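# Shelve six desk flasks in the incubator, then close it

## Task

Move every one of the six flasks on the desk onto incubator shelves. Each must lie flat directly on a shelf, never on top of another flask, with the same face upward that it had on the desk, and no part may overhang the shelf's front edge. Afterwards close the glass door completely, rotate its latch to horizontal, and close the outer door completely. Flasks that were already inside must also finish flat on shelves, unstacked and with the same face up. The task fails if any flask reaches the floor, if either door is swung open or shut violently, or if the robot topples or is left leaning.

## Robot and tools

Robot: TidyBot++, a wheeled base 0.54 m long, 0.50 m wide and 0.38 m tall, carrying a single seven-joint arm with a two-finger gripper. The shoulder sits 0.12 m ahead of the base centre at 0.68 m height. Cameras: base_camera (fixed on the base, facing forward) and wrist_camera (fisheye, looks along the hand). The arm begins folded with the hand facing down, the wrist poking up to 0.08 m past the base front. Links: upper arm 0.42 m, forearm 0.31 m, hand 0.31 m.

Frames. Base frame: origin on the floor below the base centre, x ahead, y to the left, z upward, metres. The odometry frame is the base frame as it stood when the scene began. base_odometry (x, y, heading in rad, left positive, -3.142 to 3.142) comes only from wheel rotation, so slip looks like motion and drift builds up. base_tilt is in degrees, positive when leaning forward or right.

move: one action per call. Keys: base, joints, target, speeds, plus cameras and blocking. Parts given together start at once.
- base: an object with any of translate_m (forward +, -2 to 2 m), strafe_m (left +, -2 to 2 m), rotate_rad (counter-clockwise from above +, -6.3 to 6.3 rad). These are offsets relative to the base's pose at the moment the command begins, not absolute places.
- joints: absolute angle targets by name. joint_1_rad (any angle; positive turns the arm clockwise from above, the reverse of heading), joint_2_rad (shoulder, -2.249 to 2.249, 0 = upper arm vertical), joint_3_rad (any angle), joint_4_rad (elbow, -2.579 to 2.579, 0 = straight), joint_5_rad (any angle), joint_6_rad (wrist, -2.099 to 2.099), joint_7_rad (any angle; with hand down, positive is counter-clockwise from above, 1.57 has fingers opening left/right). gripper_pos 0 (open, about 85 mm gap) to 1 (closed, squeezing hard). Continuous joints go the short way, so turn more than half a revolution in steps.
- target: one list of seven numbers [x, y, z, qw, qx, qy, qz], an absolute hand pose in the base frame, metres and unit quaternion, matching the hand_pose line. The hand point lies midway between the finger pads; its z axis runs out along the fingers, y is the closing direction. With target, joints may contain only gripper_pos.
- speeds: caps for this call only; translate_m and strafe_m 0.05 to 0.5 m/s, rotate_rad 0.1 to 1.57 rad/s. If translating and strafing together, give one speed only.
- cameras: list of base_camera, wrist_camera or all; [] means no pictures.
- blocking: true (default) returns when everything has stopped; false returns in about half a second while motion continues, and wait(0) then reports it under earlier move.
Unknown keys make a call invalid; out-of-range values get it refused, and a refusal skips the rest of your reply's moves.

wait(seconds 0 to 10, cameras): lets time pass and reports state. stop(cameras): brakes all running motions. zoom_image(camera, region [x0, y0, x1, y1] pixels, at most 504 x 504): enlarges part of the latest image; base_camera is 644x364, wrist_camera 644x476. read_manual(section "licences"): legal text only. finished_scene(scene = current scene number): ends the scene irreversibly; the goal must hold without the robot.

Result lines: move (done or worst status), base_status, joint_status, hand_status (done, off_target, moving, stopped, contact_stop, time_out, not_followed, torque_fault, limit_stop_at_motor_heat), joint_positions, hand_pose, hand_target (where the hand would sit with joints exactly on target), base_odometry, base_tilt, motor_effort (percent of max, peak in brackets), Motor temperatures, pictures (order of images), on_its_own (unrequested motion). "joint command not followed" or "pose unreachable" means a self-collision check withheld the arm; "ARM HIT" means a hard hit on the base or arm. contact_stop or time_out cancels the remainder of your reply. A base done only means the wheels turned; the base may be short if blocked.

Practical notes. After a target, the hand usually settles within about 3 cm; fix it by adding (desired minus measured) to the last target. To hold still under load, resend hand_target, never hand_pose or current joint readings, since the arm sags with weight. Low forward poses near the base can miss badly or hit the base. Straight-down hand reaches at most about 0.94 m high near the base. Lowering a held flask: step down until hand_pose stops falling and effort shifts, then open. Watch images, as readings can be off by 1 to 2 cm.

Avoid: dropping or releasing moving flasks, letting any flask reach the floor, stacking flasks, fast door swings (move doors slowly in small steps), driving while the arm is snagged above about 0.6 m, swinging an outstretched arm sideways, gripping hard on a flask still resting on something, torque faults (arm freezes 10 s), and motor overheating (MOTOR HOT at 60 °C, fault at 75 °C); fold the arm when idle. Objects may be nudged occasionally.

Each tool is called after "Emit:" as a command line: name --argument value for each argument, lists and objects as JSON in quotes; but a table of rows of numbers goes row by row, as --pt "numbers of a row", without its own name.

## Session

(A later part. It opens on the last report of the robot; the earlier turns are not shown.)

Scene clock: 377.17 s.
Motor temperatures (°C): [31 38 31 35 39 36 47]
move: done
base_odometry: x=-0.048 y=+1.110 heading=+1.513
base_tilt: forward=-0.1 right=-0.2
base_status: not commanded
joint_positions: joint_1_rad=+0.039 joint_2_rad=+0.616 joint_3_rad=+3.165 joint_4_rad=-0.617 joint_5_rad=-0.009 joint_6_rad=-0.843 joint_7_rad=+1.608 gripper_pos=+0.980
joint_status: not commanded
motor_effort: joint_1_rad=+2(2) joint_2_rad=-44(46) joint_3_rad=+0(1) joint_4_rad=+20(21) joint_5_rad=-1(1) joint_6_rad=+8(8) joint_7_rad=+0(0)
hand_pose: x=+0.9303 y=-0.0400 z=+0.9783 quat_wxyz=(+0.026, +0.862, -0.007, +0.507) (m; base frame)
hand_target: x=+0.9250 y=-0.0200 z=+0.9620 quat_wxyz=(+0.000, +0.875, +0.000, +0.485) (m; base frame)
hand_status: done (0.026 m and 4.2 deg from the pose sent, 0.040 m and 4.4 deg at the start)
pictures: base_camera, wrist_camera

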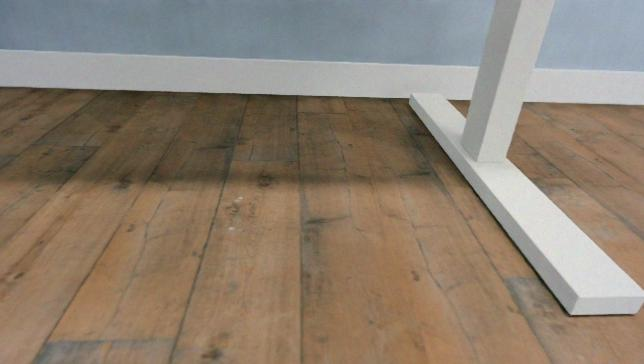

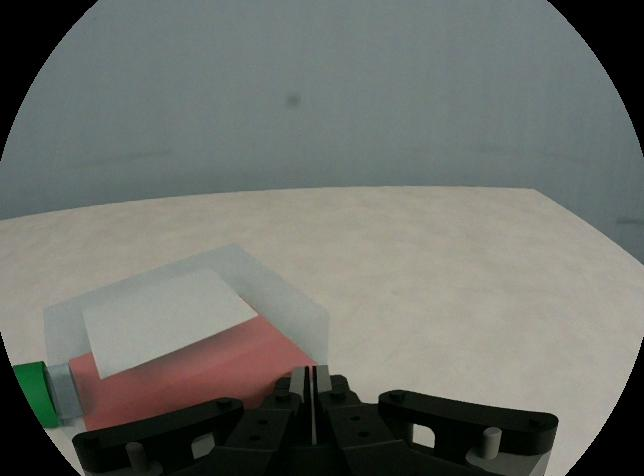

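Emit:
move --target '[0.945, -0.018, 0.962, 0, 0.8746, 0, 0.4848]' --cameras '[]'

Emit:
move --target '[0.86, -0.03, 1.06, 0, 0.8746, 0, 0.4848]' --cameras '[]'

Emit:
move --target '[0.5, 0, 1.15, 0, 0.93, 0, 0.3676]' --base '{"translate_m": -0.12}' --joints '{"gripper_pos":0.2}'

Scene clock: 378.67 s.
Motor temperatures (°C): [31 38 31 35 39 36 47]
move: done
base_odometry: x=-0.048 y=+1.110 heading=+1.513
base_tilt: forward=-0.1 right=-0.2
base_status: not commanded
joint_positions: joint_1_rad=+0.039 joint_2_rad=+0.701 joint_3_rad=+3.165 joint_4_rad=-0.454 joint_5_rad=-0.009 joint_6_rad=-0.920 joint_7_rad=+1.608 gripper_pos=+0.980
joint_status: not commanded
motor_effort: joint_1_rad=+1(2) joint_2_rad=-47(48) joint_3_rad=+0(1) joint_4_rad=+19(21) joint_5_rad=+0(1) joint_6_rad=+8(8) joint_7_rad=+0(0)
hand_pose: x=+0.9498 y=-0.0395 z=+0.9800 quat_wxyz=(+0.026, +0.861, -0.005, +0.508) (m; base frame)
hand_target: x=+0.9450 y=-0.0180 z=+0.9620 quat_wxyz=(+0.000, +0.875, +0.000, +0.485) (m; base frame)
hand_status: done (0.028 m and 4.3 deg from the pose sent, 0.031 m and 4.2 deg at the start)
pictures: none
No camera images: "cameras" was empty.

Scene clock: 380.13 s.
Motor temperatures (°C): [31 38 31 35 39 36 47]
move: done
base_odometry: x=-0.048 y=+1.110 heading=+1.513
base_tilt: forward=-0.1 right=-0.2
base_status: not commanded
joint_positions: joint_1_rad=+0.052 joint_2_rad=+0.572 joint_3_rad=+3.165 joint_4_rad=-0.356 joint_5_rad=-0.016 joint_6_rad=-1.152 joint_7_rad=+1.608 gripper_pos=+0.980
joint_status: not commanded
motor_effort: joint_1_rad=+1(2) joint_2_rad=-41(51) joint_3_rad=+0(1) joint_4_rad=+17(21) joint_5_rad=+0(1) joint_6_rad=+7(8) joint_7_rad=+0(0)
hand_pose: x=+0.8693 y=-0.0429 z=+1.0719 quat_wxyz=(+0.025, +0.862, -0.011, +0.505) (m; base frame)
hand_target: x=+0.8600 y=-0.0300 z=+1.0600 quat_wxyz=(+0.000, +0.875, +0.000, +0.485) (m; base frame)
hand_status: done (0.020 m and 4.2 deg from the pose sent, 0.121 m and 4.3 deg at the start)
pictures: none
No camera images: "cameras" was empty.

Scene clock: 382.27 s.
Motor temperatures (°C): [31 38 31 35 39 36 47]
move: done
base_odometry: x=-0.055 y=+0.991 heading=+1.514
base_tilt: forward=-0.1 right=-0.2
base_status: done
joint_positions: joint_1_rad=-0.016 joint_2_rad=+0.037 joint_3_rad=+3.168 joint_4_rad=-0.452 joint_5_rad=-0.016 joint_6_rad=-1.830 joint_7_rad=+1.603 gripper_pos=+0.200
joint_status: all done
motor_effort: joint_1_rad=+2(3) joint_2_rad=-14(47) joint_3_rad=+0(1) joint_4_rad=+12(20) joint_5_rad=-1(1) joint_6_rad=+6(7) joint_7_rad=+0(0)
hand_pose: x=+0.5109 y=+0.0022 z=+1.1678 quat_wxyz=(+0.003, +0.917, +0.015, +0.399) (m; base frame)
hand_target: x=+0.5000 y=+0.0000 z=+1.1500 quat_wxyz=(+0.000, +0.930, +0.000, +0.368) (m; base frame)
hand_status: done (0.021 m and 4.3 deg from the pose sent, 0.380 m and 17.9 deg at the start)
pictures: base_camera, wrist_camera

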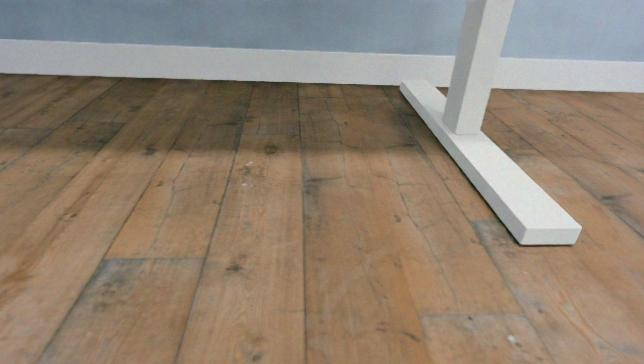

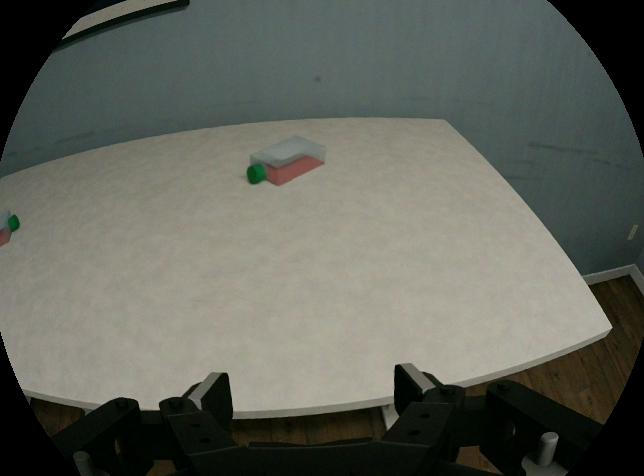

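Emit:
move --base '{"translate_m": 0.113, "strafe_m": 0.468, "rotate_rad": -0.25}' --target '[0.78, -0.05, 1.08, 0.1474, 0.7917, -0.2105, 0.5543]'

Scene clock: 385.60 s.
Motor temperatures (°C): [31 38 31 35 39 36 47]
move: done
base_odometry: x=-0.516 y=+1.130 heading=+1.263
base_tilt: forward=-0.1 right=-0.2
base_status: done
joint_positions: joint_1_rad=-0.430 joint_2_rad=+0.305 joint_3_rad=+3.448 joint_4_rad=-0.943 joint_5_rad=+0.636 joint_6_rad=-0.997 joint_7_rad=+0.805 gripper_pos=+0.200
joint_status: not commanded
motor_effort: joint_1_rad=+2(6) joint_2_rad=-32(36) joint_3_rad=+2(5) joint_4_rad=+19(20) joint_5_rad=+4(5) joint_6_rad=+6(7) joint_7_rad=+0(0)
hand_pose: x=+0.7795 y=-0.0300 z=+1.0570 quat_wxyz=(+0.133, +0.814, -0.206, +0.526) (m; base frame)
hand_target: x=+0.7800 y=-0.0500 z=+1.0800 quat_wxyz=(+0.147, +0.792, -0.210, +0.554) (m; base frame)
hand_status: done (0.030 m and 4.5 deg from the pose sent, 0.288 m and 38.4 deg at the start)
pictures: base_camera, wrist_camera

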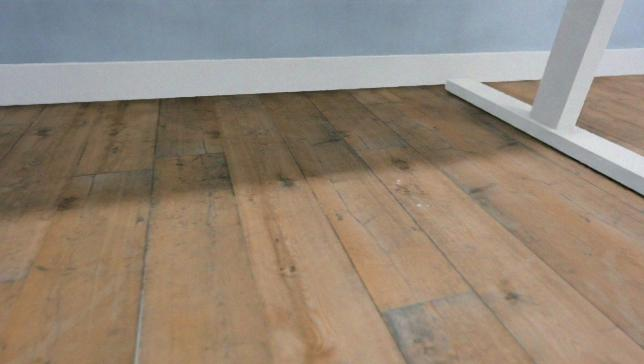

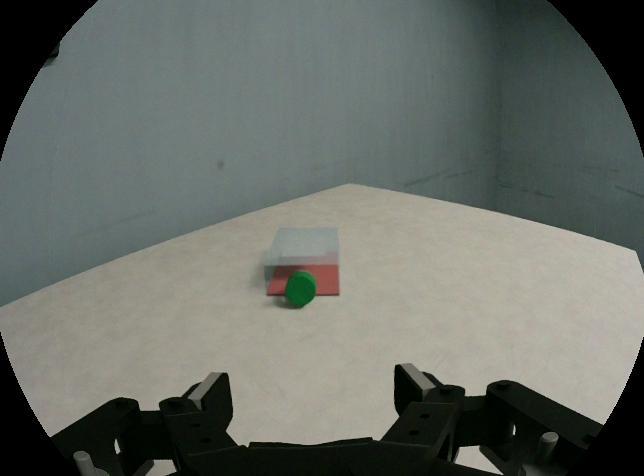

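Emit:
move --base '{"translate_m": 0.055}' --target '[0.83, -0.075, 1.03, 0.1474, 0.7917, -0.2105, 0.5543]' --cameras '[]'

Emit:
move --target '[0.87, -0.085, 0.99, 0.1474, 0.7917, -0.2105, 0.5543]'

Scene clock: 387.50 s.
Motor temperatures (°C): [31 38 31 35 39 36 47]
move: done
base_odometry: x=-0.499 y=+1.183 heading=+1.263
base_tilt: forward=-0.1 right=-0.2
base_status: done
joint_positions: joint_1_rad=-0.405 joint_2_rad=+0.395 joint_3_rad=+3.578 joint_4_rad=-0.990 joint_5_rad=+0.633 joint_6_rad=-0.826 joint_7_rad=+0.804 gripper_pos=+0.200
joint_status: not commanded
motor_effort: joint_1_rad=+2(4) joint_2_rad=-35(39) joint_3_rad=+4(4) joint_4_rad=+19(22) joint_5_rad=+4(5) joint_6_rad=+5(7) joint_7_rad=+0(0)
hand_pose: x=+0.8252 y=-0.0790 z=+1.0249 quat_wxyz=(+0.180, +0.799, -0.197, +0.539) (m; base frame)
hand_target: x=+0.8300 y=-0.0750 z=+1.0300 quat_wxyz=(+0.147, +0.792, -0.210, +0.554) (m; base frame)
hand_status: done (0.008 m and 4.5 deg from the pose sent, 0.073 m and 4.5 deg at the start)
pictures: none
No camera images: "cameras" was empty.

Scene clock: 388.73 s.
Motor temperatures (°C): [31 38 31 35 39 36 47]
move: done
base_odometry: x=-0.499 y=+1.183 heading=+1.263
base_tilt: forward=-0.1 right=-0.2
base_status: not commanded
joint_positions: joint_1_rad=-0.401 joint_2_rad=+0.487 joint_3_rad=+3.675 joint_4_rad=-0.990 joint_5_rad=+0.551 joint_6_rad=-0.725 joint_7_rad=+0.804 gripper_pos=+0.200
joint_status: not commanded
motor_effort: joint_1_rad=+2(3) joint_2_rad=-38(41) joint_3_rad=+5(6) joint_4_rad=+20(21) joint_5_rad=+4(4) joint_6_rad=+6(6) joint_7_rad=+0(0)
hand_pose: x=+0.8619 y=-0.0926 z=+0.9879 quat_wxyz=(+0.184, +0.797, -0.198, +0.540) (m; base frame)
hand_target: x=+0.8700 y=-0.0850 z=+0.9900 quat_wxyz=(+0.147, +0.792, -0.210, +0.554) (m; base frame)
hand_status: done (0.011 m and 4.8 deg from the pose sent, 0.057 m and 4.5 deg at the start)
pictures: base_camera, wrist_camera

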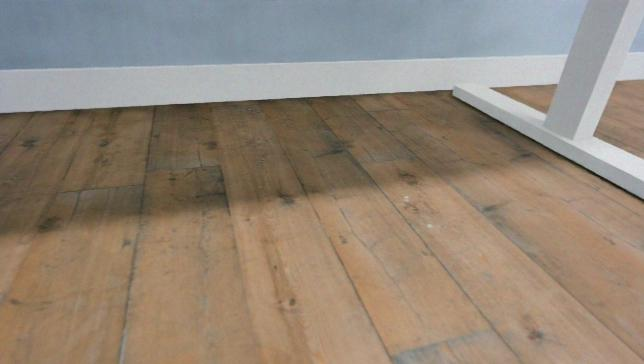

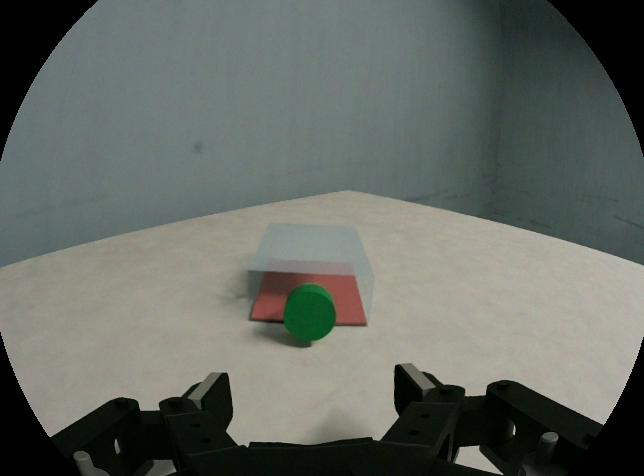

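Emit:
move --target '[0.904, -0.106, 0.982, 0.155, 0.7905, -0.215, 0.5525]'

Scene clock: 390.33 s.
Motor temperatures (°C): [31 38 31 35 39 36 47]
move: done
base_odometry: x=-0.499 y=+1.183 heading=+1.263
base_tilt: forward=-0.1 right=-0.2
base_status: not commanded
joint_positions: joint_1_rad=-0.319 joint_2_rad=+0.579 joint_3_rad=+3.675 joint_4_rad=-0.858 joint_5_rad=+0.456 joint_6_rad=-0.724 joint_7_rad=+0.825 gripper_pos=+0.200
joint_status: not commanded
motor_effort: joint_1_rad=+1(3) joint_2_rad=-41(43) joint_3_rad=+5(6) joint_4_rad=+19(20) joint_5_rad=+4(4) joint_6_rad=+5(6) joint_7_rad=+0(0)
hand_pose: x=+0.8958 y=-0.1135 z=+0.9856 quat_wxyz=(+0.175, +0.787, -0.219, +0.549) (m; base frame)
hand_target: x=+0.9040 y=-0.1060 z=+0.9820 quat_wxyz=(+0.155, +0.790, -0.215, +0.552) (m; base frame)
hand_status: done (0.012 m and 2.4 deg from the pose sent, 0.045 m and 4.2 deg at the start)
pictures: base_camera, wrist_camera

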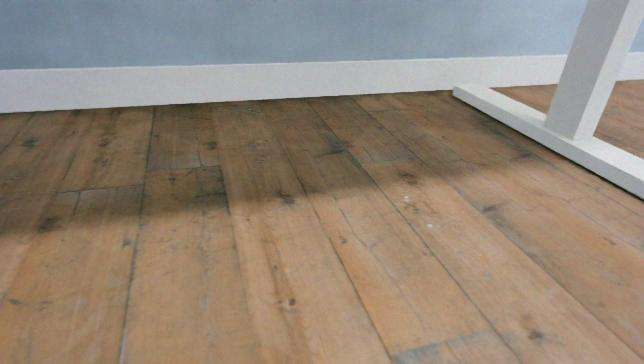

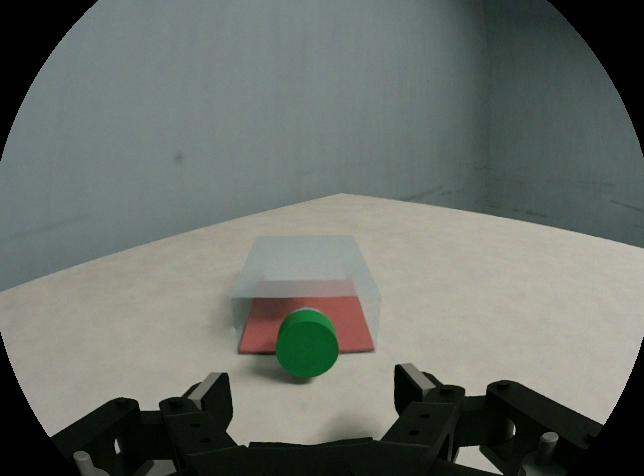

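Emit:
move --target '[0.935, -0.121, 0.976, 0.155, 0.7905, -0.215, 0.5525]'

Scene clock: 391.77 s.
Motor temperatures (°C): [31 38 31 35 39 36 47]
move: done
base_odometry: x=-0.499 y=+1.183 heading=+1.263
base_tilt: forward=-0.1 right=-0.2
base_status: not commanded
joint_positions: joint_1_rad=-0.232 joint_2_rad=+0.670 joint_3_rad=+3.654 joint_4_rad=-0.704 joint_5_rad=+0.388 joint_6_rad=-0.724 joint_7_rad=+0.875 gripper_pos=+0.200
joint_status: not commanded
motor_effort: joint_1_rad=+2(3) joint_2_rad=-44(46) joint_3_rad=+5(6) joint_4_rad=+19(20) joint_5_rad=+3(4) joint_6_rad=+6(6) joint_7_rad=+0(0)
hand_pose: x=+0.9309 y=-0.1303 z=+0.9911 quat_wxyz=(+0.173, +0.777, -0.217, +0.564) (m; base frame)
hand_target: x=+0.9350 y=-0.1210 z=+0.9760 quat_wxyz=(+0.155, +0.790, -0.215, +0.552) (m; base frame)
hand_status: done (0.018 m and 2.9 deg from the pose sent, 0.041 m and 2.4 deg at the start)
pictures: base_camera, wrist_camera

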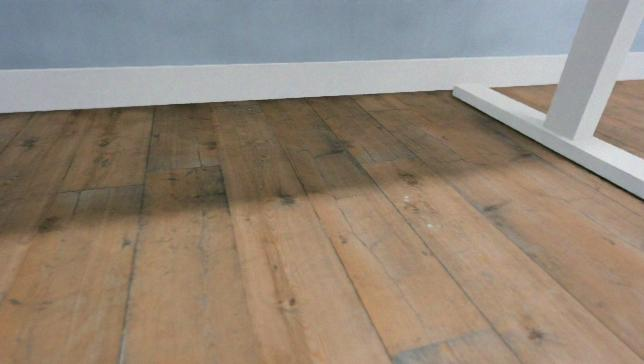

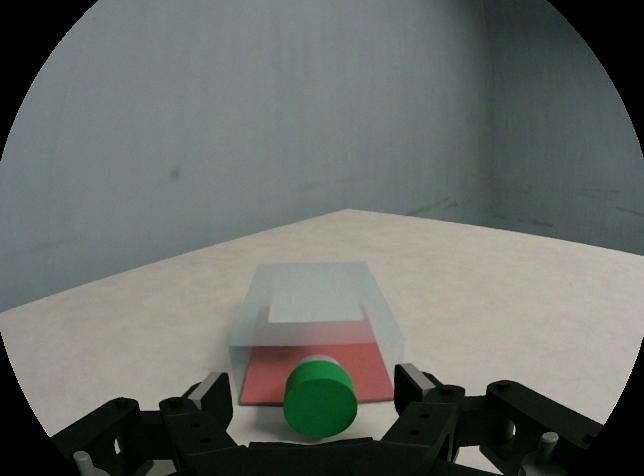

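Emit:
move --target '[0.940, -0.126, 0.962, 0.155, 0.7905, -0.215, 0.5525]'

Scene clock: 392.73 s.
Motor temperatures (°C): [31 38 31 35 39 36 47]
move: done
base_odometry: x=-0.499 y=+1.183 heading=+1.263
base_tilt: forward=-0.1 right=-0.2
base_status: not commanded
joint_positions: joint_1_rad=-0.232 joint_2_rad=+0.678 joint_3_rad=+3.654 joint_4_rad=-0.720 joint_5_rad=+0.380 joint_6_rad=-0.716 joint_7_rad=+0.875 gripper_pos=+0.200
joint_status: not commanded
motor_effort: joint_1_rad=+2(2) joint_2_rad=-45(46) joint_3_rad=+5(6) joint_4_rad=+19(20) joint_5_rad=+3(4) joint_6_rad=+6(7) joint_7_rad=+0(0)
hand_pose: x=+0.9338 y=-0.1303 z=+0.9774 quat_wxyz=(+0.172, +0.782, -0.217, +0.558) (m; base frame)
hand_target: x=+0.9400 y=-0.1260 z=+0.9620 quat_wxyz=(+0.155, +0.790, -0.215, +0.552) (m; base frame)
hand_status: done (0.017 m and 2.3 deg from the pose sent, 0.031 m and 2.9 deg at the start)
pictures: base_camera, wrist_camera

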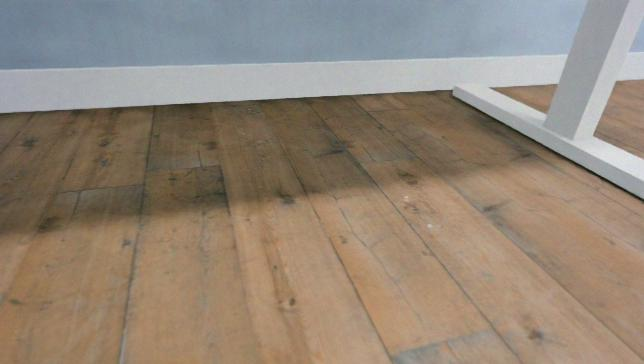

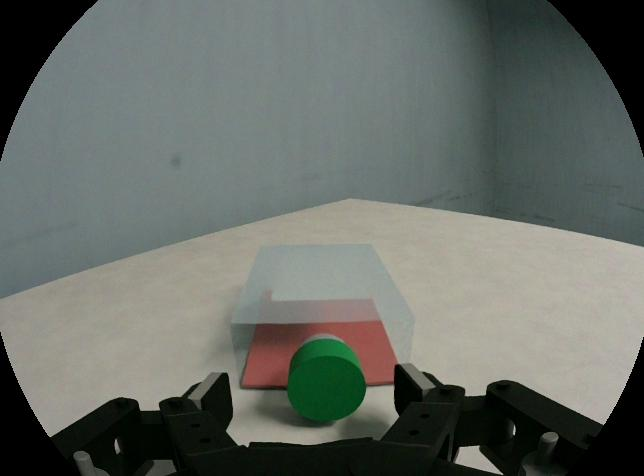

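Emit:
move --target '[0.941, -0.134, 0.963, 0.155, 0.7905, -0.215, 0.5525]' --cameras '["wrist_camera"]'

Scene clock: 393.63 s.
Motor temperatures (°C): [31 38 31 35 39 36 47]
move: done
base_odometry: x=-0.499 y=+1.183 heading=+1.263
base_tilt: forward=-0.1 right=-0.2
base_status: not commanded
joint_positions: joint_1_rad=-0.214 joint_2_rad=+0.678 joint_3_rad=+3.652 joint_4_rad=-0.718 joint_5_rad=+0.366 joint_6_rad=-0.716 joint_7_rad=+0.888 gripper_pos=+0.200
joint_status: not commanded
motor_effort: joint_1_rad=+1(3) joint_2_rad=-45(46) joint_3_rad=+5(6) joint_4_rad=+19(20) joint_5_rad=+4(4) joint_6_rad=+6(6) joint_7_rad=+0(0)
hand_pose: x=+0.9327 y=-0.1413 z=+0.9757 quat_wxyz=(+0.173, +0.783, -0.221, +0.555) (m; base frame)
hand_target: x=+0.9410 y=-0.1340 z=+0.9630 quat_wxyz=(+0.155, +0.790, -0.215, +0.552) (m; base frame)
hand_status: done (0.017 m and 2.4 deg from the pose sent, 0.016 m and 2.3 deg at the start)
pictures: wrist_camera

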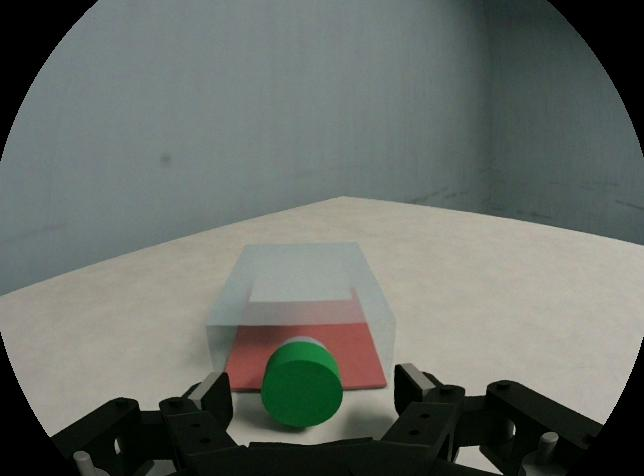

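Emit:
move --target '[0.944, -0.128, 0.963, 0.155, 0.7905, -0.215, 0.5525]' --cameras '["wrist_camera"]'

Scene clock: 395.97 s.
Motor temperatures (°C): [31 38 31 35 39 36 47]
move: done
base_odometry: x=-0.499 y=+1.183 heading=+1.263
base_tilt: forward=-0.1 right=-0.2
base_status: not commanded
joint_positions: joint_1_rad=-0.214 joint_2_rad=+0.688 joint_3_rad=+3.652 joint_4_rad=-0.700 joint_5_rad=+0.366 joint_6_rad=-0.716 joint_7_rad=+0.888 gripper_pos=+0.200
joint_status: not commanded
motor_effort: joint_1_rad=+2(3) joint_2_rad=-46(46) joint_3_rad=+5(6) joint_4_rad=+20(20) joint_5_rad=+3(3) joint_6_rad=+6(6) joint_7_rad=+0(0)
hand_pose: x=+0.9371 y=-0.1378 z=+0.9777 quat_wxyz=(+0.173, +0.781, -0.218, +0.559) (m; base frame)
hand_target: x=+0.9440 y=-0.1280 z=+0.9630 quat_wxyz=(+0.155, +0.790, -0.215, +0.552) (m; base frame)
hand_status: done (0.019 m and 2.4 deg from the pose sent, 0.022 m and 2.4 deg at the start)
pictures: wrist_camera

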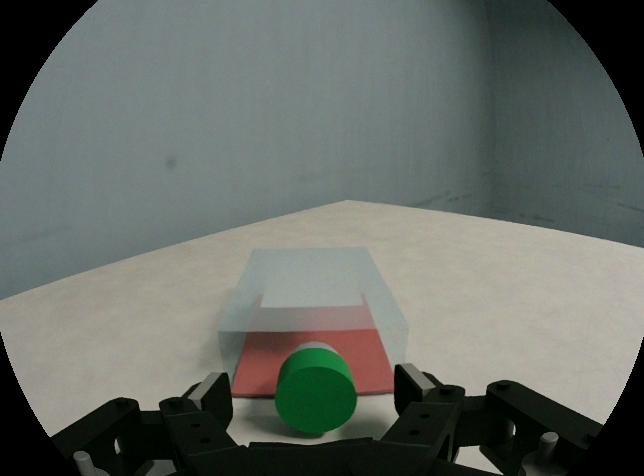

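Emit:
move --joints '{"gripper_pos":0.66}' --cameras '[]'

Emit:
move --joints '{"gripper_pos":0.9}' --cameras '["wrist_camera"]'

Scene clock: 397.00 s.
Motor temperatures (°C): [31 38 31 35 39 36 47]
move: done
base_odometry: x=-0.499 y=+1.183 heading=+1.263
base_tilt: forward=-0.1 right=-0.2
base_status: not commanded
joint_positions: joint_1_rad=-0.214 joint_2_rad=+0.688 joint_3_rad=+3.652 joint_4_rad=-0.700 joint_5_rad=+0.366 joint_6_rad=-0.716 joint_7_rad=+0.888 gripper_pos=+0.657
joint_status: all done
motor_effort: joint_1_rad=+1(2) joint_2_rad=-45(46) joint_3_rad=+5(6) joint_4_rad=+19(20) joint_5_rad=+3(3) joint_6_rad=+6(6) joint_7_rad=+0(0)
hand_pose: x=+0.9371 y=-0.1378 z=+0.9777 quat_wxyz=(+0.173, +0.781, -0.218, +0.559) (m; base frame)
hand_target: x=+0.9440 y=-0.1280 z=+0.9630 quat_wxyz=(+0.155, +0.790, -0.215, +0.552) (m; base frame)
hand_status: not commanded
pictures: none
No camera images: "cameras" was empty.

Scene clock: 397.67 s.
Motor temperatures (°C): [31 38 31 35 39 36 47]
move: off_target
base_odometry: x=-0.499 y=+1.183 heading=+1.263
base_tilt: forward=-0.1 right=-0.2
base_status: not commanded
joint_positions: joint_1_rad=-0.214 joint_2_rad=+0.688 joint_3_rad=+3.652 joint_4_rad=-0.700 joint_5_rad=+0.366 joint_6_rad=-0.716 joint_7_rad=+0.888 gripper_pos=+0.687
joint_status: gripper_pos off_target (ended at +0.687, target +0.900)
motor_effort: joint_1_rad=+1(2) joint_2_rad=-44(45) joint_3_rad=+5(5) joint_4_rad=+19(19) joint_5_rad=+3(3) joint_6_rad=+6(6) joint_7_rad=+0(0)
hand_pose: x=+0.9371 y=-0.1378 z=+0.9778 quat_wxyz=(+0.173, +0.781, -0.218, +0.559) (m; base frame)
hand_target: x=+0.9440 y=-0.1280 z=+0.9630 quat_wxyz=(+0.155, +0.790, -0.215, +0.552) (m; base frame)
hand_status: not commanded
pictures: wrist_camera

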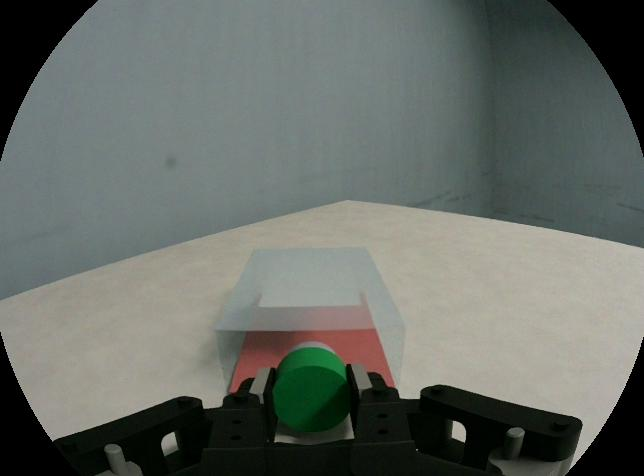

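Emit:
move --target '[0.93, -0.12, 1.03, 0.155, 0.7905, -0.215, 0.5525]' --cameras '["wrist_camera"]'

Emit:
move --base '{"translate_m": -0.4}' --target '[0.68, -0.03, 1.06, 0.06, 0.812, -0.09, 0.574]' --cameras '["wrist_camera"]'

Scene clock: 399.30 s.
Motor temperatures (°C): [31 38 31 35 39 36 47]
move: done
base_odometry: x=-0.499 y=+1.183 heading=+1.263
base_tilt: forward=-0.1 right=-0.2
base_status: not commanded
joint_positions: joint_1_rad=-0.151 joint_2_rad=+0.703 joint_3_rad=+3.563 joint_4_rad=-0.404 joint_5_rad=+0.347 joint_6_rad=-0.910 joint_7_rad=+0.983 gripper_pos=+0.687
joint_status: not commanded
motor_effort: joint_1_rad=+2(2) joint_2_rad=-43(48) joint_3_rad=+4(6) joint_4_rad=+19(22) joint_5_rad=+3(4) joint_6_rad=+8(8) joint_7_rad=+0(0)
hand_pose: x=+0.9251 y=-0.1241 z=+1.0640 quat_wxyz=(+0.165, +0.766, -0.216, +0.583) (m; base frame)
hand_target: x=+0.9300 y=-0.1200 z=+1.0300 quat_wxyz=(+0.155, +0.790, -0.215, +0.552) (m; base frame)
hand_status: done (0.035 m and 4.6 deg from the pose sent, 0.056 m and 2.4 deg at the start)
pictures: wrist_camera

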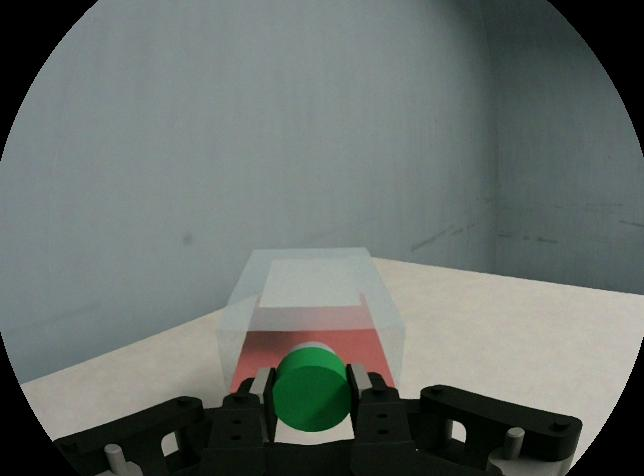

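Scene clock: 401.63 s.
Motor temperatures (°C): [31 38 31 35 39 36 47]
move: done
base_odometry: x=-0.621 y=+0.801 heading=+1.263
base_tilt: forward=-0.1 right=-0.2
base_status: done
joint_positions: joint_1_rad=+0.020 joint_2_rad=-0.046 joint_3_rad=+3.027 joint_4_rad=-1.425 joint_5_rad=+0.442 joint_6_rad=-0.682 joint_7_rad=+0.985 gripper_pos=+0.687
joint_status: not commanded
motor_effort: joint_1_rad=+1(3) joint_2_rad=-22(51) joint_3_rad=+0(4) joint_4_rad=+22(23) joint_5_rad=+2(4) joint_6_rad=+8(9) joint_7_rad=+0(0)
hand_pose: x=+0.6832 y=-0.0274 z=+1.0342 quat_wxyz=(+0.029, +0.830, -0.129, +0.542) (m; base frame)
hand_target: x=+0.6800 y=-0.0300 z=+1.0600 quat_wxyz=(+0.060, +0.812, -0.090, +0.574) (m; base frame)
hand_status: done (0.026 m and 7.1 deg from the pose sent, 0.263 m and 19.6 deg at the start)
pictures: wrist_camera

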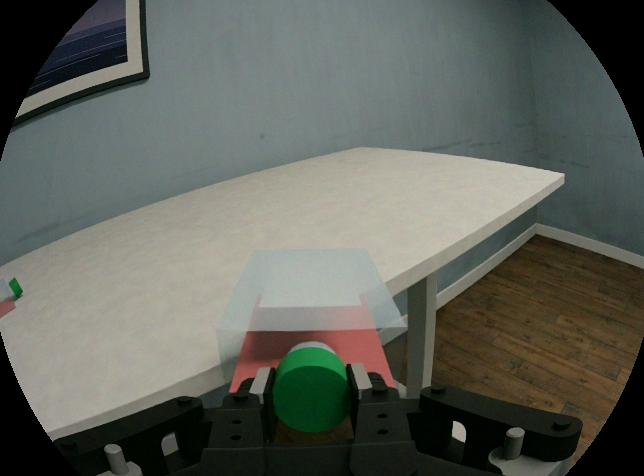

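Emit:
move --base '{"translate_m": -0.638, "strafe_m": -0.802, "rotate_rad": -1.288}' --speeds '{"rotate_rad": 0.8}' --target '[0.64, -0.02, 1.05, -0.012, 0.815, -0.018, 0.580]' --cameras '["wrist_camera"]'

Emit:
move --base '{"translate_m": 0.85, "strafe_m": 0.056}' --target '[0.62, -0.006, 0.66, -0.012, 0.815, -0.010, 0.580]'

Scene clock: 405.37 s.
Motor temperatures (°C): [31 38 31 35 39 36 47]
move: done
base_odometry: x=-0.049 y=-0.050 heading=-0.025
base_tilt: forward=-0.1 right=-0.2
base_status: done
joint_positions: joint_1_rad=-0.032 joint_2_rad=-0.172 joint_3_rad=+3.242 joint_4_rad=-1.568 joint_5_rad=-0.026 joint_6_rad=-0.576 joint_7_rad=+1.599 gripper_pos=+0.687
joint_status: not commanded
motor_effort: joint_1_rad=+1(6) joint_2_rad=-17(24) joint_3_rad=+0(4) joint_4_rad=+22(23) joint_5_rad=+0(3) joint_6_rad=+9(9) joint_7_rad=+0(0)
hand_pose: x=+0.6435 y=-0.0350 z=+1.0290 quat_wxyz=(+0.007, +0.834, -0.026, +0.552) (m; base frame)
hand_target: x=+0.6400 y=-0.0200 z=+1.0500 quat_wxyz=(-0.012, +0.815, -0.018, +0.580) (m; base frame)
hand_status: done (0.026 m and 4.6 deg from the pose sent, 0.047 m and 14.4 deg at the start)
pictures: wrist_camera

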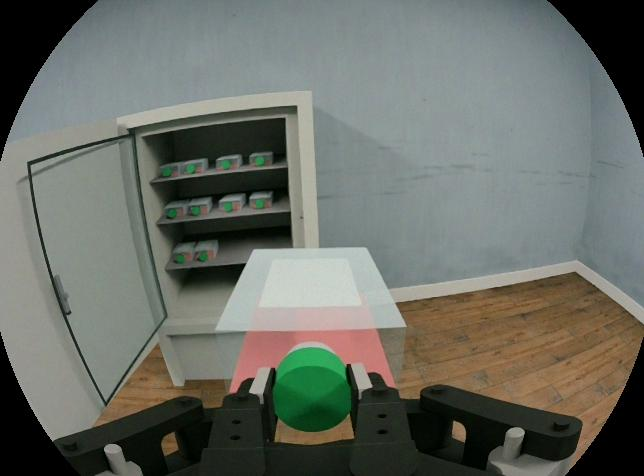

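Scene clock: 408.57 s.
Motor temperatures (°C): [31 38 31 35 39 36 47]
move: off_target
base_odometry: x=+0.802 y=-0.015 heading=-0.026
base_tilt: forward=-0.1 right=-0.2
base_status: done
joint_positions: joint_1_rad=+0.045 joint_2_rad=+0.379 joint_3_rad=+3.144 joint_4_rad=-2.556 joint_5_rad=-0.005 joint_6_rad=+1.018 joint_7_rad=+1.572 gripper_pos=+0.687
joint_status: not commanded
motor_effort: joint_1_rad=+2(2) joint_2_rad=-25(27) joint_3_rad=+0(1) joint_4_rad=+9(22) joint_5_rad=+0(1) joint_6_rad=+9(9) joint_7_rad=+0(0)
hand_pose: x=+0.6315 y=-0.0244 z=+0.6598 quat_wxyz=(+0.015, +0.818, -0.021, +0.575) (m; base frame)
hand_target: x=+0.6322 y=-0.0066 z=+0.6705 quat_wxyz=(-0.012, +0.806, -0.009, +0.592) (m; base frame)
hand_status: off_target (0.022 m and 3.4 deg from the pose sent, 0.371 m and 4.8 deg at the start; a joint's target at an end of its range on 62 of 62 steps)
pictures: base_camera, wrist_camera

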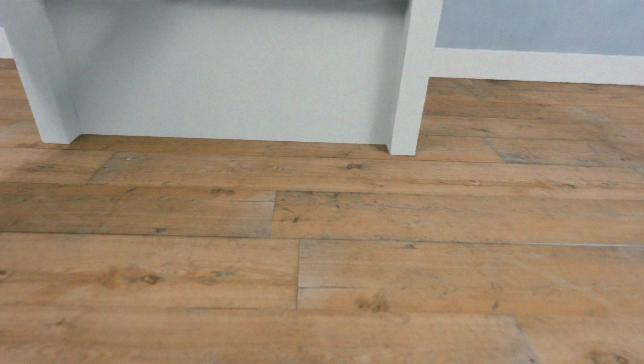

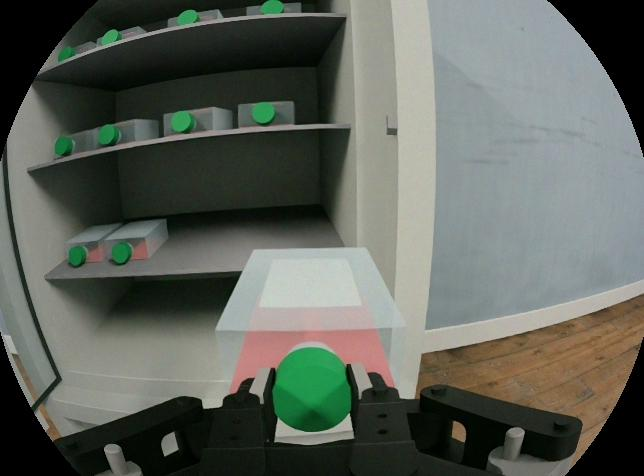

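Emit:
move --base '{"translate_m": 0.15, "strafe_m": 0.05}' --speeds '{"translate_m": 0.25}' --target '[0.66, -0.006, 0.665, -0.02, 0.815, 0.0, 0.580]'

Scene clock: 410.97 s.
Motor temperatures (°C): [31 38 31 35 39 36 47]
move: done
base_odometry: x=+0.954 y=+0.031 heading=-0.026
base_tilt: forward=-0.1 right=-0.2
base_status: done
joint_positions: joint_1_rad=+0.084 joint_2_rad=+0.396 joint_3_rad=+3.126 joint_4_rad=-2.476 joint_5_rad=+0.050 joint_6_rad=+0.992 joint_7_rad=+1.556 gripper_pos=+0.687
joint_status: not commanded
motor_effort: joint_1_rad=+1(3) joint_2_rad=-26(28) joint_3_rad=-1(1) joint_4_rad=+10(12) joint_5_rad=+0(1) joint_6_rad=+9(10) joint_7_rad=+0(0)
hand_pose: x=+0.6606 y=-0.0236 z=+0.6723 quat_wxyz=(+0.005, +0.808, -0.013, +0.590) (m; base frame)
hand_target: x=+0.6600 y=-0.0060 z=+0.6650 quat_wxyz=(-0.020, +0.815, +0.000, +0.580) (m; base frame)
hand_status: done (0.019 m and 3.5 deg from the pose sent, 0.034 m and 4.8 deg at the start)
pictures: base_camera, wrist_camera

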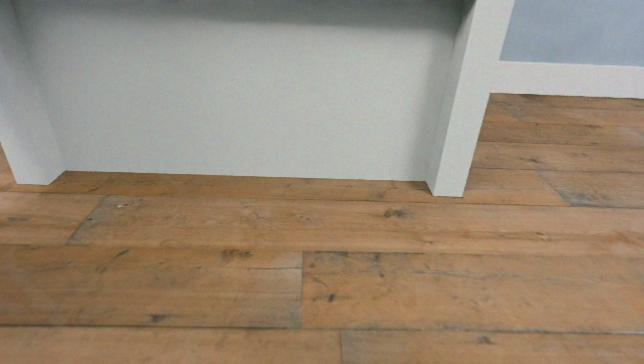

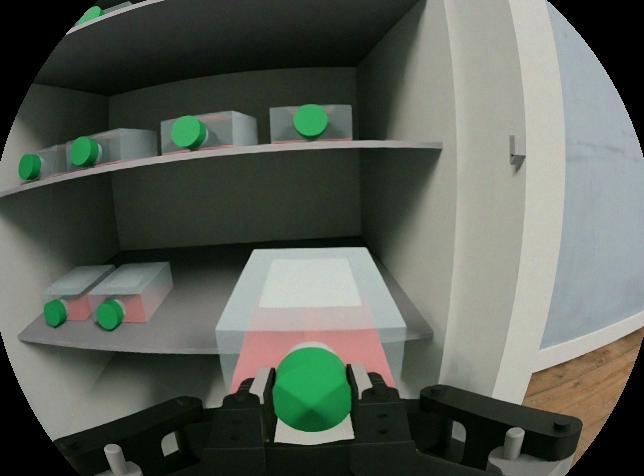

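Emit:
move --base '{"translate_m": 0.02}' --target '[0.75, -0.012, 0.665, -0.025, 0.815, 0.012, 0.580]'

Emit:
move --target '[0.815, -0.02, 0.655, -0.025, 0.818, 0.008, 0.575]'

Scene clock: 412.97 s.
Motor temperatures (°C): [31 38 31 35 39 36 47]
move: done
base_odometry: x=+0.974 y=+0.030 heading=-0.026
base_tilt: forward=-0.1 right=-0.2
base_status: done
joint_positions: joint_1_rad=+0.131 joint_2_rad=+0.500 joint_3_rad=+3.088 joint_4_rad=-2.201 joint_5_rad=+0.106 joint_6_rad=+0.838 joint_7_rad=+1.540 gripper_pos=+0.687
joint_status: not commanded
motor_effort: joint_1_rad=+1(2) joint_2_rad=-33(34) joint_3_rad=-1(1) joint_4_rad=+13(13) joint_5_rad=+0(1) joint_6_rad=+9(10) joint_7_rad=+0(0)
hand_pose: x=+0.7510 y=-0.0271 z=+0.6773 quat_wxyz=(-0.005, +0.803, -0.002, +0.597) (m; base frame)
hand_target: x=+0.7500 y=-0.0120 z=+0.6650 quat_wxyz=(-0.025, +0.814, +0.012, +0.580) (m; base frame)
hand_status: done (0.019 m and 3.7 deg from the pose sent, 0.090 m and 4.7 deg at the start)
pictures: base_camera, wrist_camera

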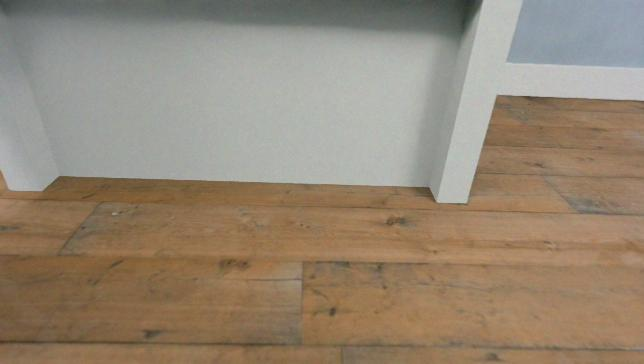

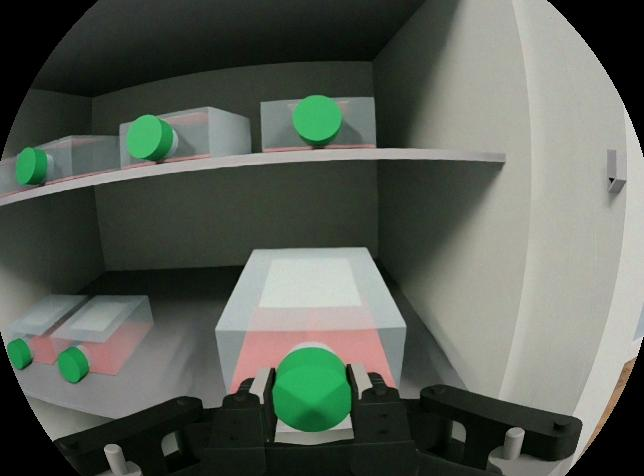

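Scene clock: 414.23 s.
Motor temperatures (°C): [31 38 31 35 39 36 47]
move: done
base_odometry: x=+0.974 y=+0.030 heading=-0.026
base_tilt: forward=-0.1 right=-0.2
base_status: not commanded
joint_positions: joint_1_rad=+0.144 joint_2_rad=+0.608 joint_3_rad=+3.066 joint_4_rad=-1.990 joint_5_rad=+0.112 joint_6_rad=+0.717 joint_7_rad=+1.534 gripper_pos=+0.687
joint_status: not commanded
motor_effort: joint_1_rad=+2(2) joint_2_rad=-38(39) joint_3_rad=-2(2) joint_4_rad=+14(15) joint_5_rad=-1(1) joint_6_rad=+9(10) joint_7_rad=+0(0)
hand_pose: x=+0.8163 y=-0.0327 z=+0.6649 quat_wxyz=(-0.009, +0.807, -0.005, +0.590) (m; base frame)
hand_target: x=+0.8150 y=-0.0200 z=+0.6550 quat_wxyz=(-0.025, +0.818, +0.008, +0.575) (m; base frame)
hand_status: done (0.016 m and 3.2 deg from the pose sent, 0.068 m and 4.0 deg at the start)
pictures: base_camera, wrist_camera

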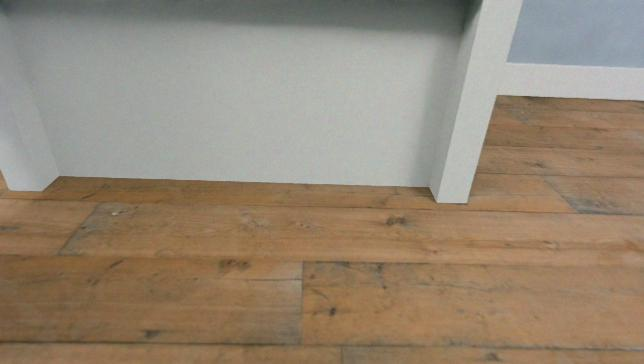

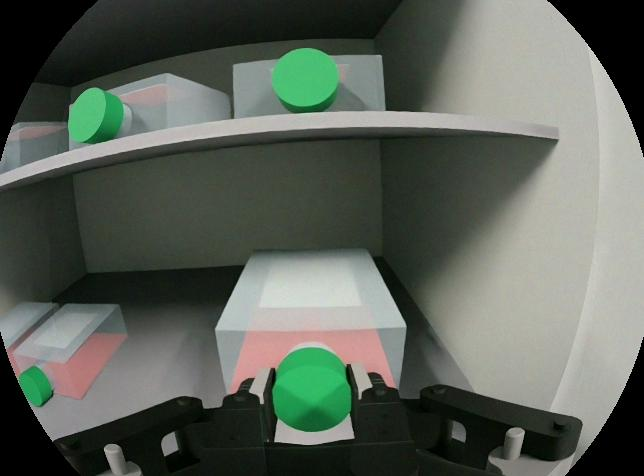

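Emit:
move --target '[0.877, -0.012, 0.650, -0.028, 0.828, 0.012, 0.560]'

Emit:
move --target '[0.877, -0.012, 0.635, -0.028, 0.828, 0.012, 0.560]'

Scene clock: 415.77 s.
Motor temperatures (°C): [31 38 31 35 39 36 47]
move: done
base_odometry: x=+0.974 y=+0.030 heading=-0.026
base_tilt: forward=-0.1 right=-0.2
base_status: not commanded
joint_positions: joint_1_rad=+0.144 joint_2_rad=+0.695 joint_3_rad=+3.034 joint_4_rad=-1.757 joint_5_rad=+0.112 joint_6_rad=+0.533 joint_7_rad=+1.534 gripper_pos=+0.687
joint_status: not commanded
motor_effort: joint_1_rad=+1(2) joint_2_rad=-43(44) joint_3_rad=-2(2) joint_4_rad=+16(17) joint_5_rad=+0(1) joint_6_rad=+9(10) joint_7_rad=+0(0)
hand_pose: x=+0.8790 y=-0.0265 z=+0.6595 quat_wxyz=(-0.016, +0.817, -0.004, +0.576) (m; base frame)
hand_target: x=+0.8770 y=-0.0120 z=+0.6500 quat_wxyz=(-0.028, +0.828, +0.012, +0.560) (m; base frame)
hand_status: done (0.017 m and 3.2 deg from the pose sent, 0.066 m and 5.2 deg at the start)
pictures: base_camera, wrist_camera

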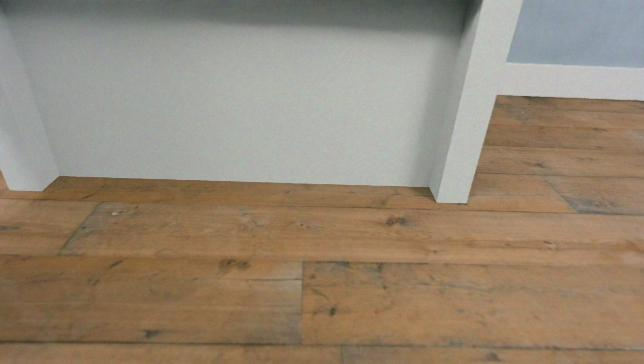

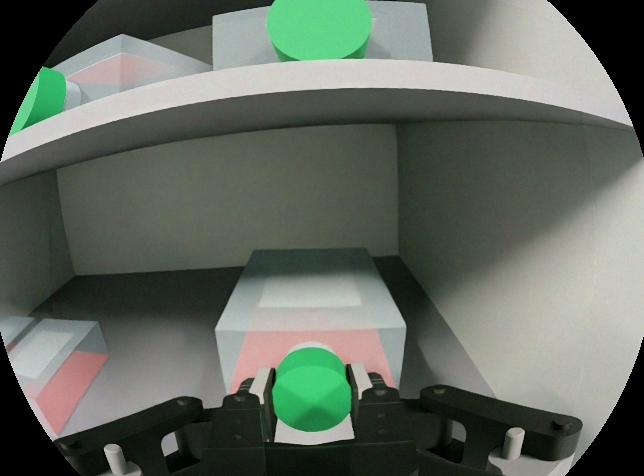

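Scene clock: 416.57 s.
Motor temperatures (°C): [31 38 31 35 39 36 47]
move: done
base_odometry: x=+0.974 y=+0.030 heading=-0.026
base_tilt: forward=-0.1 right=-0.2
base_status: not commanded
joint_positions: joint_1_rad=+0.144 joint_2_rad=+0.728 joint_3_rad=+3.034 joint_4_rad=-1.757 joint_5_rad=+0.112 joint_6_rad=+0.533 joint_7_rad=+1.534 gripper_pos=+0.687
joint_status: not commanded
motor_effort: joint_1_rad=+1(2) joint_2_rad=-43(45) joint_3_rad=-2(2) joint_4_rad=+15(16) joint_5_rad=+0(1) joint_6_rad=+9(10) joint_7_rad=+0(0)
hand_pose: x=+0.8779 y=-0.0263 z=+0.6346 quat_wxyz=(-0.018, +0.827, -0.006, +0.562) (m; base frame)
hand_target: x=+0.8770 y=-0.0120 z=+0.6351 quat_wxyz=(-0.028, +0.828, +0.012, +0.560) (m; base frame)
hand_status: done (0.014 m and 2.4 deg from the pose sent, 0.029 m and 3.2 deg at the start)
pictures: base_camera, wrist_camera

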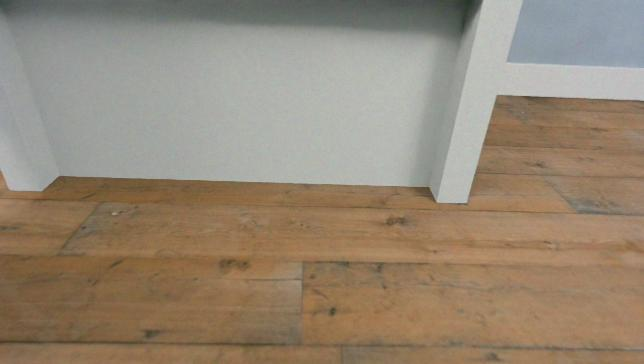

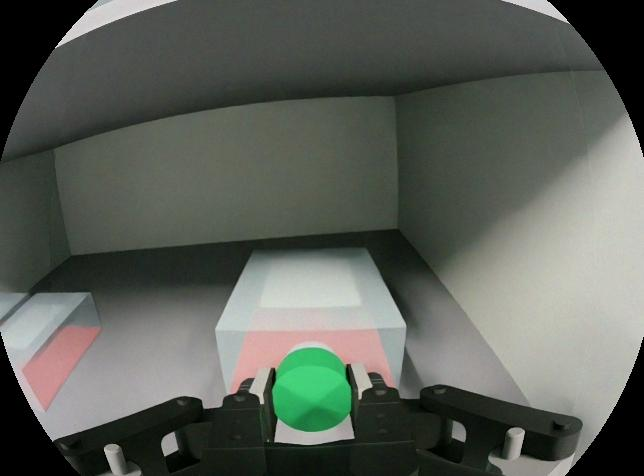

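Emit:
move --target '[0.877, -0.012, 0.622, -0.028, 0.825, 0.012, 0.565]' --cameras '[]'

Emit:
move --target '[0.877, -0.012, 0.61, -0.028, 0.825, 0.012, 0.565]'

Scene clock: 417.50 s.
Motor temperatures (°C): [31 38 31 35 39 36 47]
move: done
base_odometry: x=+0.974 y=+0.030 heading=-0.026
base_tilt: forward=-0.1 right=-0.2
base_status: not commanded
joint_positions: joint_1_rad=+0.144 joint_2_rad=+0.756 joint_3_rad=+3.034 joint_4_rad=-1.759 joint_5_rad=+0.112 joint_6_rad=+0.554 joint_7_rad=+1.534 gripper_pos=+0.687
joint_status: not commanded
motor_effort: joint_1_rad=+1(2) joint_2_rad=-44(45) joint_3_rad=-2(3) joint_4_rad=+15(16) joint_5_rad=+0(1) joint_6_rad=+9(9) joint_7_rad=+0(0)
hand_pose: x=+0.8782 y=-0.0257 z=+0.6186 quat_wxyz=(-0.020, +0.829, -0.007, +0.559) (m; base frame)
hand_target: x=+0.8770 y=-0.0120 z=+0.6220 quat_wxyz=(-0.028, +0.825, +0.012, +0.565) (m; base frame)
hand_status: done (0.014 m and 2.5 deg from the pose sent, 0.019 m and 2.4 deg at the start)
pictures: none
No camera images: "cameras" was empty.

Scene clock: 418.13 s.
Motor temperatures (°C): [31 38 31 35 39 36 47]
move: done
base_odometry: x=+0.974 y=+0.030 heading=-0.026
base_tilt: forward=-0.1 right=-0.2
base_status: not commanded
joint_positions: joint_1_rad=+0.144 joint_2_rad=+0.772 joint_3_rad=+3.034 joint_4_rad=-1.759 joint_5_rad=+0.112 joint_6_rad=+0.570 joint_7_rad=+1.534 gripper_pos=+0.687
joint_status: not commanded
motor_effort: joint_1_rad=+2(2) joint_2_rad=-41(44) joint_3_rad=-2(3) joint_4_rad=+14(16) joint_5_rad=+0(1) joint_6_rad=+6(9) joint_7_rad=+0(0)
hand_pose: x=+0.8790 y=-0.0255 z=+0.6110 quat_wxyz=(-0.021, +0.829, -0.008, +0.559) (m; base frame)
hand_target: x=+0.8770 y=-0.0120 z=+0.6100 quat_wxyz=(-0.028, +0.825, +0.012, +0.565) (m; base frame)
hand_status: done (0.014 m and 2.6 deg from the pose sent, 0.016 m and 2.5 deg at the start)
pictures: base_camera, wrist_camera

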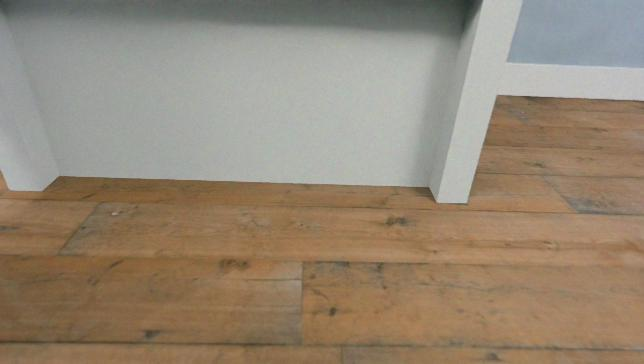

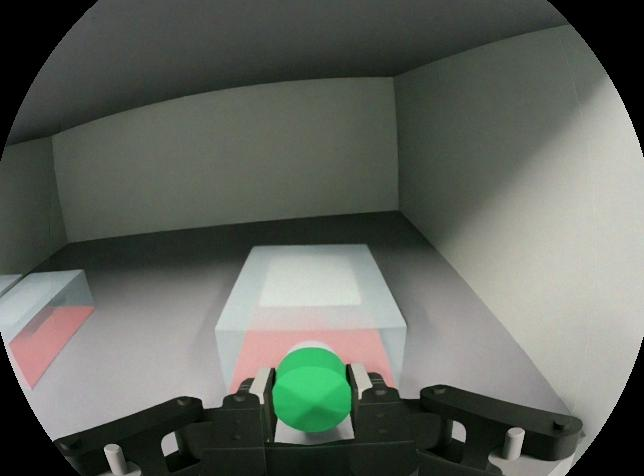

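Emit:
move --target '[0.877, -0.012, 0.60, -0.028, 0.820, 0.012, 0.572]'

Scene clock: 418.97 s.
Motor temperatures (°C): [31 38 31 35 39 36 47]
move: done
base_odometry: x=+0.974 y=+0.030 heading=-0.026
base_tilt: forward=-0.1 right=-0.2
base_status: not commanded
joint_positions: joint_1_rad=+0.142 joint_2_rad=+0.794 joint_3_rad=+3.037 joint_4_rad=-1.767 joint_5_rad=+0.112 joint_6_rad=+0.625 joint_7_rad=+1.534 gripper_pos=+0.687
joint_status: not commanded
motor_effort: joint_1_rad=+0(2) joint_2_rad=-40(42) joint_3_rad=-3(3) joint_4_rad=+13(14) joint_5_rad=-1(1) joint_6_rad=+6(8) joint_7_rad=+0(1)
hand_pose: x=+0.8807 y=-0.0250 z=+0.6066 quat_wxyz=(-0.023, +0.822, -0.008, +0.569) (m; base frame)
hand_target: x=+0.8770 y=-0.0120 z=+0.6000 quat_wxyz=(-0.028, +0.820, +0.012, +0.572) (m; base frame)
hand_status: done (0.015 m and 2.5 deg from the pose sent, 0.018 m and 3.0 deg at the start)
pictures: base_camera, wrist_camera

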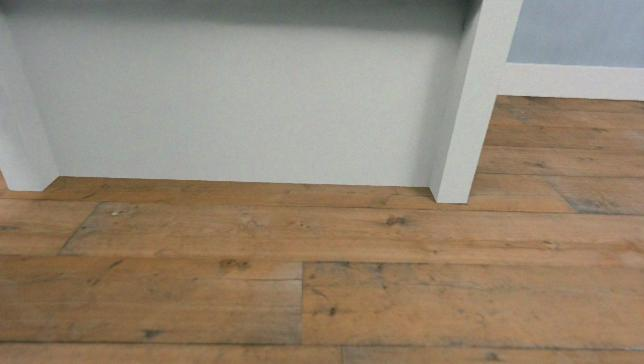

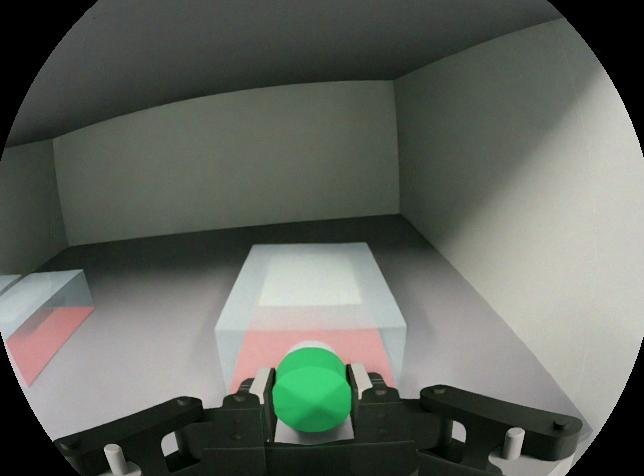

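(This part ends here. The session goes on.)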